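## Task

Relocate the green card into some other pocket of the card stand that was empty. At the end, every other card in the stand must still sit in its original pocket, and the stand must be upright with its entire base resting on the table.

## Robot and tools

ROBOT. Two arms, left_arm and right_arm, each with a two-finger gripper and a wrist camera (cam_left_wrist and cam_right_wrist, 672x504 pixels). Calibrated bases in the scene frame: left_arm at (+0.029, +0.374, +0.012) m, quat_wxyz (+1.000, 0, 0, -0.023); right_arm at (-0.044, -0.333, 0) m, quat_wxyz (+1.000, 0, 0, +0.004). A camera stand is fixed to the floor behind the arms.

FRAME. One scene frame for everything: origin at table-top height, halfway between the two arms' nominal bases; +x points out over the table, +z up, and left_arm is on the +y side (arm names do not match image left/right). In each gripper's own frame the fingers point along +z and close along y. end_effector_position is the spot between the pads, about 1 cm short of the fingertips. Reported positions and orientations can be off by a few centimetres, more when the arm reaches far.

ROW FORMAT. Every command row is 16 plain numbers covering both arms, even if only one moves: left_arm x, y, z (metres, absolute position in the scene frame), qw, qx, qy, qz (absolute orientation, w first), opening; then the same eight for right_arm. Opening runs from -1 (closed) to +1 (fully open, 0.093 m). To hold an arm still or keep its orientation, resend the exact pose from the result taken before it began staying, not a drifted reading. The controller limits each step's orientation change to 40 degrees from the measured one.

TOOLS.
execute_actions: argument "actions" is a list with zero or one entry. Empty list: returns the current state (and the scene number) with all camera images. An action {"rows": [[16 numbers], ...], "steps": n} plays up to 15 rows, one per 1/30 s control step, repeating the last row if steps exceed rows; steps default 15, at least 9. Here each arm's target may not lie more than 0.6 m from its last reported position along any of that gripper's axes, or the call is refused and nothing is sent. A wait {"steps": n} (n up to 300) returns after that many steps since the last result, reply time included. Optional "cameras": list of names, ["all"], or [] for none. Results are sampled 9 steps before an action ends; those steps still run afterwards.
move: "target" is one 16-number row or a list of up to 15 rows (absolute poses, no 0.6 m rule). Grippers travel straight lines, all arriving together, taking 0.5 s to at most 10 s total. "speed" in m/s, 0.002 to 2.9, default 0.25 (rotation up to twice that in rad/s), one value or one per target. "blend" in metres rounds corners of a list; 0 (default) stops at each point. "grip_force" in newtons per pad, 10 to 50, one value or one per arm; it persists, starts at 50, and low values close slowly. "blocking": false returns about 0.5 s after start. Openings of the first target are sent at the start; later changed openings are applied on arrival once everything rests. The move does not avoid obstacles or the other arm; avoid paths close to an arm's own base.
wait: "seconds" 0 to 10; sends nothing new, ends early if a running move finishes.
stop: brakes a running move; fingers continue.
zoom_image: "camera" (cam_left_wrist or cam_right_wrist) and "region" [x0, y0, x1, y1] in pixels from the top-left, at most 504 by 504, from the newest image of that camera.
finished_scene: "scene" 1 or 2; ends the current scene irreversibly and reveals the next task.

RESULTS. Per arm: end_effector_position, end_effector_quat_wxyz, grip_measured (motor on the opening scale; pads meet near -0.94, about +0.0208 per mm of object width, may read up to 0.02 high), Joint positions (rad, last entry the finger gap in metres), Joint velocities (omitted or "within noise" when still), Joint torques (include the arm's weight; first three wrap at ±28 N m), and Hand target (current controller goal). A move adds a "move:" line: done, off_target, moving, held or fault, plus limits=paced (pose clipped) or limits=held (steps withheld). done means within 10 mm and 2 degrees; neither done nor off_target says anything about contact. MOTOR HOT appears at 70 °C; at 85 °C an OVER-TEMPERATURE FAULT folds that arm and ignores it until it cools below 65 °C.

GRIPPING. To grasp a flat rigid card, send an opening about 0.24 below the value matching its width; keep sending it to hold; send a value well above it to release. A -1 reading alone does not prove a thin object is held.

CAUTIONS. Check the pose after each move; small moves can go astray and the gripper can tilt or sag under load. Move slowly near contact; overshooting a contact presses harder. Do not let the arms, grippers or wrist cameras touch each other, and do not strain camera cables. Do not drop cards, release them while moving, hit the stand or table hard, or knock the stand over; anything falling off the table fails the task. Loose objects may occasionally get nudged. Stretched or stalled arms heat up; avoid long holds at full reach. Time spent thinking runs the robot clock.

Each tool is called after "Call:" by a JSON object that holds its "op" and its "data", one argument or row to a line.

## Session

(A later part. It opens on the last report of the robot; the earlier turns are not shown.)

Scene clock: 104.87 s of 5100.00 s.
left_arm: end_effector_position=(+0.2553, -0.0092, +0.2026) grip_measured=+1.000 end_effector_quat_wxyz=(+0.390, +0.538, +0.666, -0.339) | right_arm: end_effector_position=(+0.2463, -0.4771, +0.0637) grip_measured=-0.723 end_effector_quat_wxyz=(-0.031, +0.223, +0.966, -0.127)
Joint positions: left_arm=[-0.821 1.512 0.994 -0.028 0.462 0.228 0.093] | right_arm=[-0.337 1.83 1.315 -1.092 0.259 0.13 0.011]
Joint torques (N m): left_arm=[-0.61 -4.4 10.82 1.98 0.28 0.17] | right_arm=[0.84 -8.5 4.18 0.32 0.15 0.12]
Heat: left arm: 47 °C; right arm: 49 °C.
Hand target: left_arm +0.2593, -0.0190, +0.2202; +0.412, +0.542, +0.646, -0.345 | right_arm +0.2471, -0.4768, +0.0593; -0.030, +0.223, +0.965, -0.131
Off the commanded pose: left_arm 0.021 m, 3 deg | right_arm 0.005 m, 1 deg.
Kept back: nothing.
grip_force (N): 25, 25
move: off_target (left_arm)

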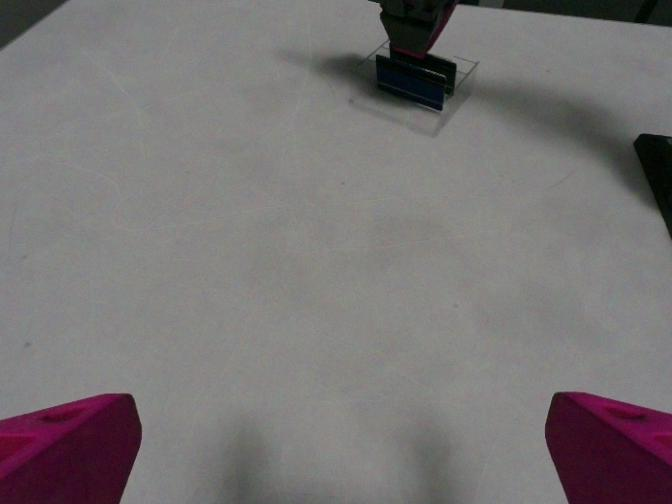

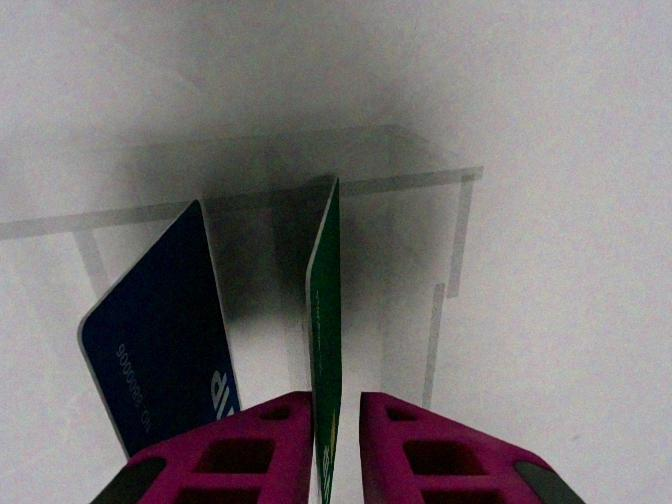

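Call:
{"op": "move", "data": {
  "target": [0.26,-0.02,0.22,0.4116,0.5421,0.6460,-0.3454,1, 0.2471,-0.4768,0.0592,-0.0304,0.2230,0.9655,-0.1314,-0.53],
  "cameras": ["all"],
  "speed": 0.03
}}

Call:
{"op": "zoom_image", "data": {
  "camera": "cam_left_wrist",
  "region": [380, 30, 480, 130]
}}

Call:
{"op": "zoom_image", "data": {
  "camera": "cam_right_wrist",
  "region": [200, 130, 480, 490]
}}

Scene clock: 107.30 s of 5100.00 s.
left_arm: end_effector_position=(+0.2553, -0.0092, +0.2026) grip_measured=+1.000 end_effector_quat_wxyz=(+0.390, +0.538, +0.666, -0.339) | right_arm: end_effector_position=(+0.2463, -0.4771, +0.0637) grip_measured=-0.533 end_effector_quat_wxyz=(-0.031, +0.223, +0.966, -0.127)
Joint positions: left_arm=[-0.821 1.512 0.994 -0.028 0.462 0.228 0.093] | right_arm=[-0.337 1.83 1.315 -1.092 0.259 0.13 0.02]
Joint torques (N m): left_arm=[-0.61 -4.38 10.81 1.98 0.28 0.17] | right_arm=[0.76 -8.46 4.16 0.32 0.18 0.1]
Heat: left arm: 47 °C; right arm: 48 °C.
Hand target: left_arm +0.2593, -0.0190, +0.2202; +0.412, +0.542, +0.646, -0.345 | right_arm +0.2470, -0.4768, +0.0593; -0.030, +0.223, +0.965, -0.131
Off the commanded pose: left_arm 0.021 m, 3 deg | right_arm 0.005 m, 1 deg.
Kept back: nothing.
grip_force (N): 25, 25
move: off_target (left_arm)

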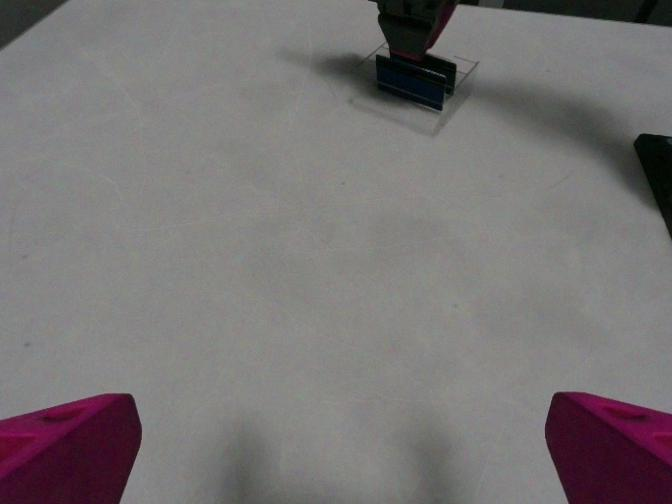

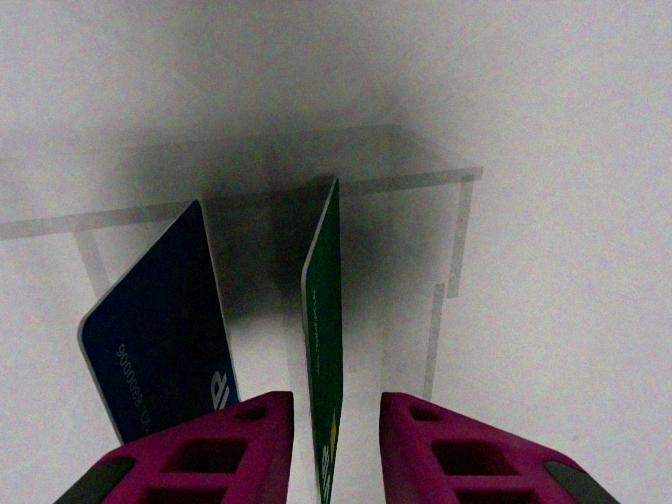

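Scaled by 5.040.

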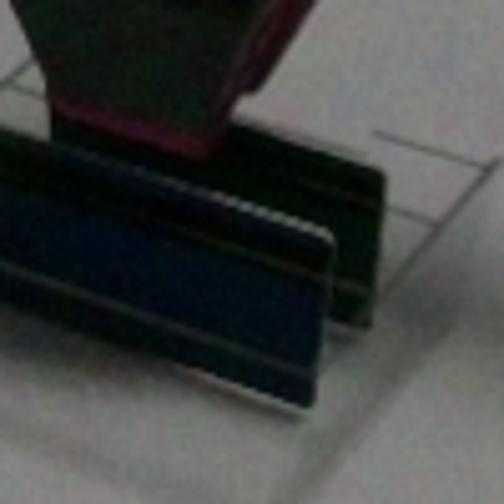

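Scaled by 1.400.

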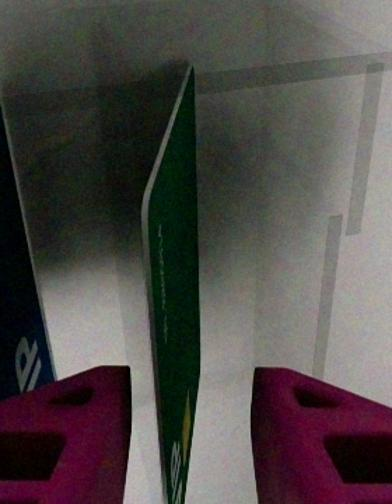

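Call:
{"op": "move", "data": {
  "target": [
    [0.26,-0.02,0.22,0.4116,0.5421,0.6460,-0.3454,1, 0.2471,-0.4768,0.078,-0.0304,0.2230,0.9655,-0.1314,-0.53],
    [0.26,-0.02,0.22,0.4116,0.5421,0.6460,-0.3454,1, 0.2525,-0.4658,0.125,-0.0304,0.2230,0.9655,-0.1314,-0.53]
  ],
  "cameras": ["all"],
  "speed": 0.05,
  "blend": 0.005
}}

Call:
{"op": "zoom_image", "data": {
  "camera": "cam_left_wrist",
  "region": [340, 0, 500, 150]
}}

Scene clock: 110.23 s of 5100.00 s.
left_arm: end_effector_position=(+0.2553, -0.0092, +0.2026) grip_measured=+1.000 end_effector_quat_wxyz=(+0.390, +0.538, +0.666, -0.339) | right_arm: end_effector_position=(+0.2465, -0.4647, +0.1089) grip_measured=-0.533 end_effector_quat_wxyz=(-0.054, +0.217, +0.966, -0.126)
Joint positions: left_arm=[-0.821 1.512 0.994 -0.028 0.462 0.228 0.093] | right_arm=[-0.3 1.83 1.494 -1.329 0.259 0.163 0.02]
Joint torques (N m): left_arm=[-0.62 -4.38 10.81 1.98 0.28 0.17] | right_arm=[0.75 -11.9 7.76 -0.03 0.12 0.21]
Heat: left arm: 47 °C; right arm: 48 °C.
Hand target: left_arm +0.2593, -0.0190, +0.2202; +0.412, +0.542, +0.646, -0.345 | right_arm +0.2520, -0.4656, +0.1248; -0.030, +0.223, +0.965, -0.131
Off the commanded pose: left_arm 0.021 m, 3 deg | right_arm 0.017 m, 3 deg.
Kept back: nothing.
grip_force (N): 25, 25
move: off_target (left_arm, right_arm)

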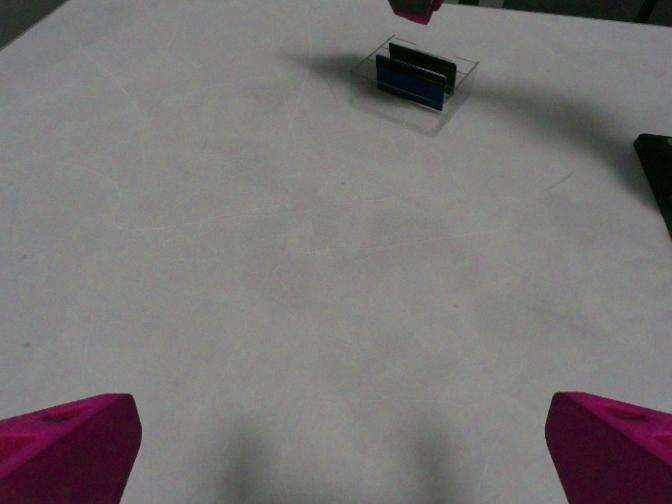

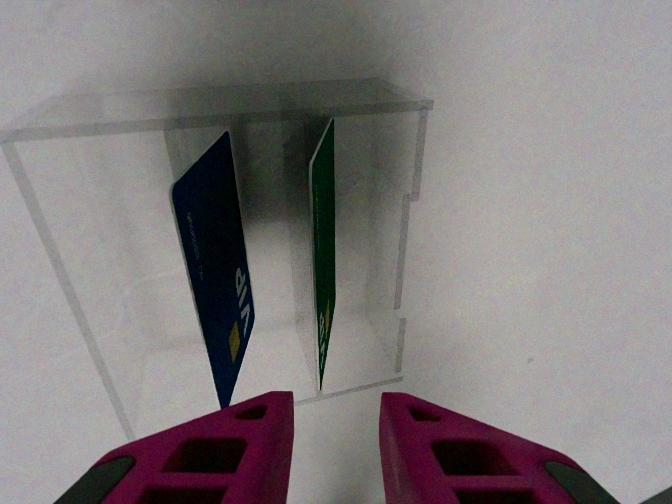

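Scaled by 3.150.

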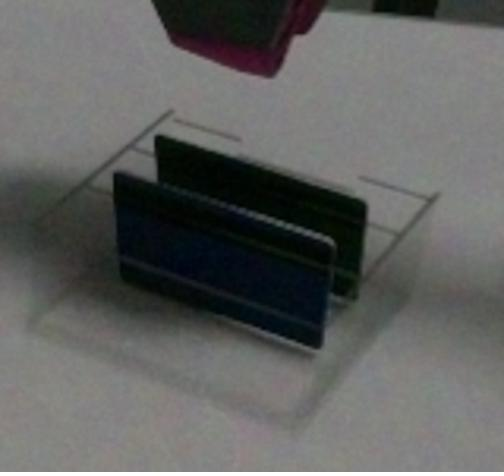

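Call:
{"op": "zoom_image", "data": {
  "camera": "cam_right_wrist",
  "region": [120, 80, 450, 410]
}}

Scaled by 1.527.

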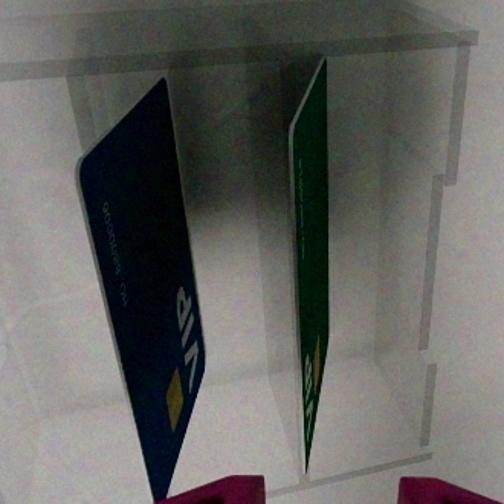

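Call:
{"op": "move", "data": {
  "target": [0.26,-0.02,0.22,0.4116,0.5421,0.6460,-0.3454,1, 0.19,-0.36,0.23,0.142,0.201,0.969,-0.022,-0.53],
  "cameras": ["cam_left_wrist"],
  "speed": 0.2
}}

Call:
{"op": "zoom_image", "data": {
  "camera": "cam_left_wrist",
  "region": [340, 0, 500, 150]
}}

Scene clock: 112.53 s of 5100.00 s.
left_arm: end_effector_position=(+0.2553, -0.0092, +0.2026) grip_measured=+1.000 end_effector_quat_wxyz=(+0.390, +0.538, +0.666, -0.339) | right_arm: end_effector_position=(+0.1910, -0.3634, +0.2271) grip_measured=-0.533 end_effector_quat_wxyz=(+0.139, +0.197, +0.970, -0.030)
Joint positions: left_arm=[-0.821 1.512 0.994 -0.028 0.462 0.228 0.093] | right_arm=[-0.07 1.26 1.407 -1.449 0.097 0.327 0.02]
Joint torques (N m): left_arm=[-0.62 -4.38 10.81 1.98 0.28 0.17] | right_arm=[0.68 -4.4 5.79 0.67 -0.16 0.11]
Heat: left arm: 48 °C; right arm: 48 °C.
Hand target: left_arm +0.2593, -0.0190, +0.2202; +0.412, +0.542, +0.646, -0.345 | right_arm +0.1900, -0.3601, +0.2300; +0.142, +0.201, +0.969, -0.022
Off the commanded pose: left_arm 0.021 m, 3 deg | right_arm 0.005 m, 1 deg.
Kept back: nothing.
grip_force (N): 25, 25
move: off_target (left_arm)
Images, in order (width x height): cam_left_wrist 672x504.

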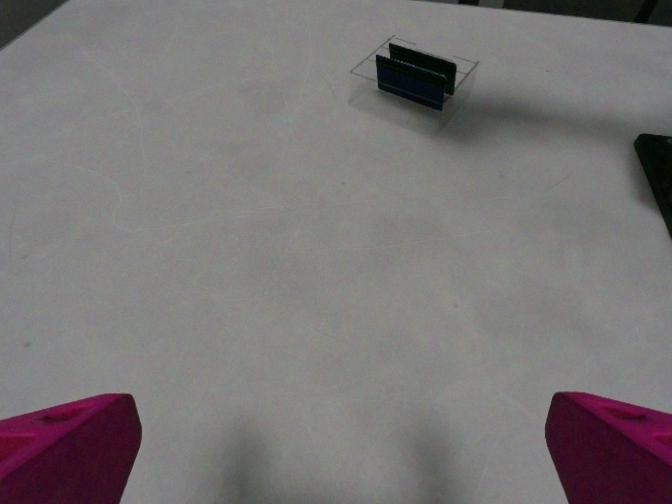

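Scaled by 3.150.

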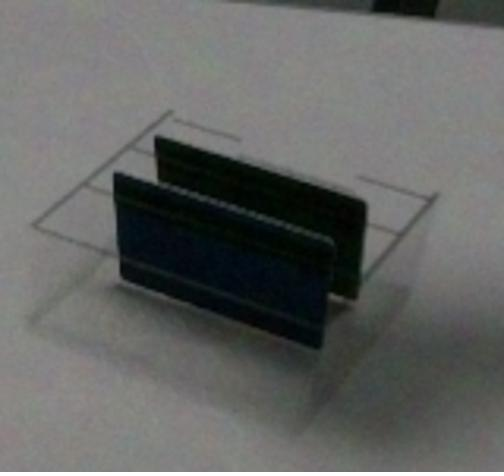

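Call:
{"op": "finished_scene", "data": {
  "scene": 1
}}

The scene is finished: the task was done.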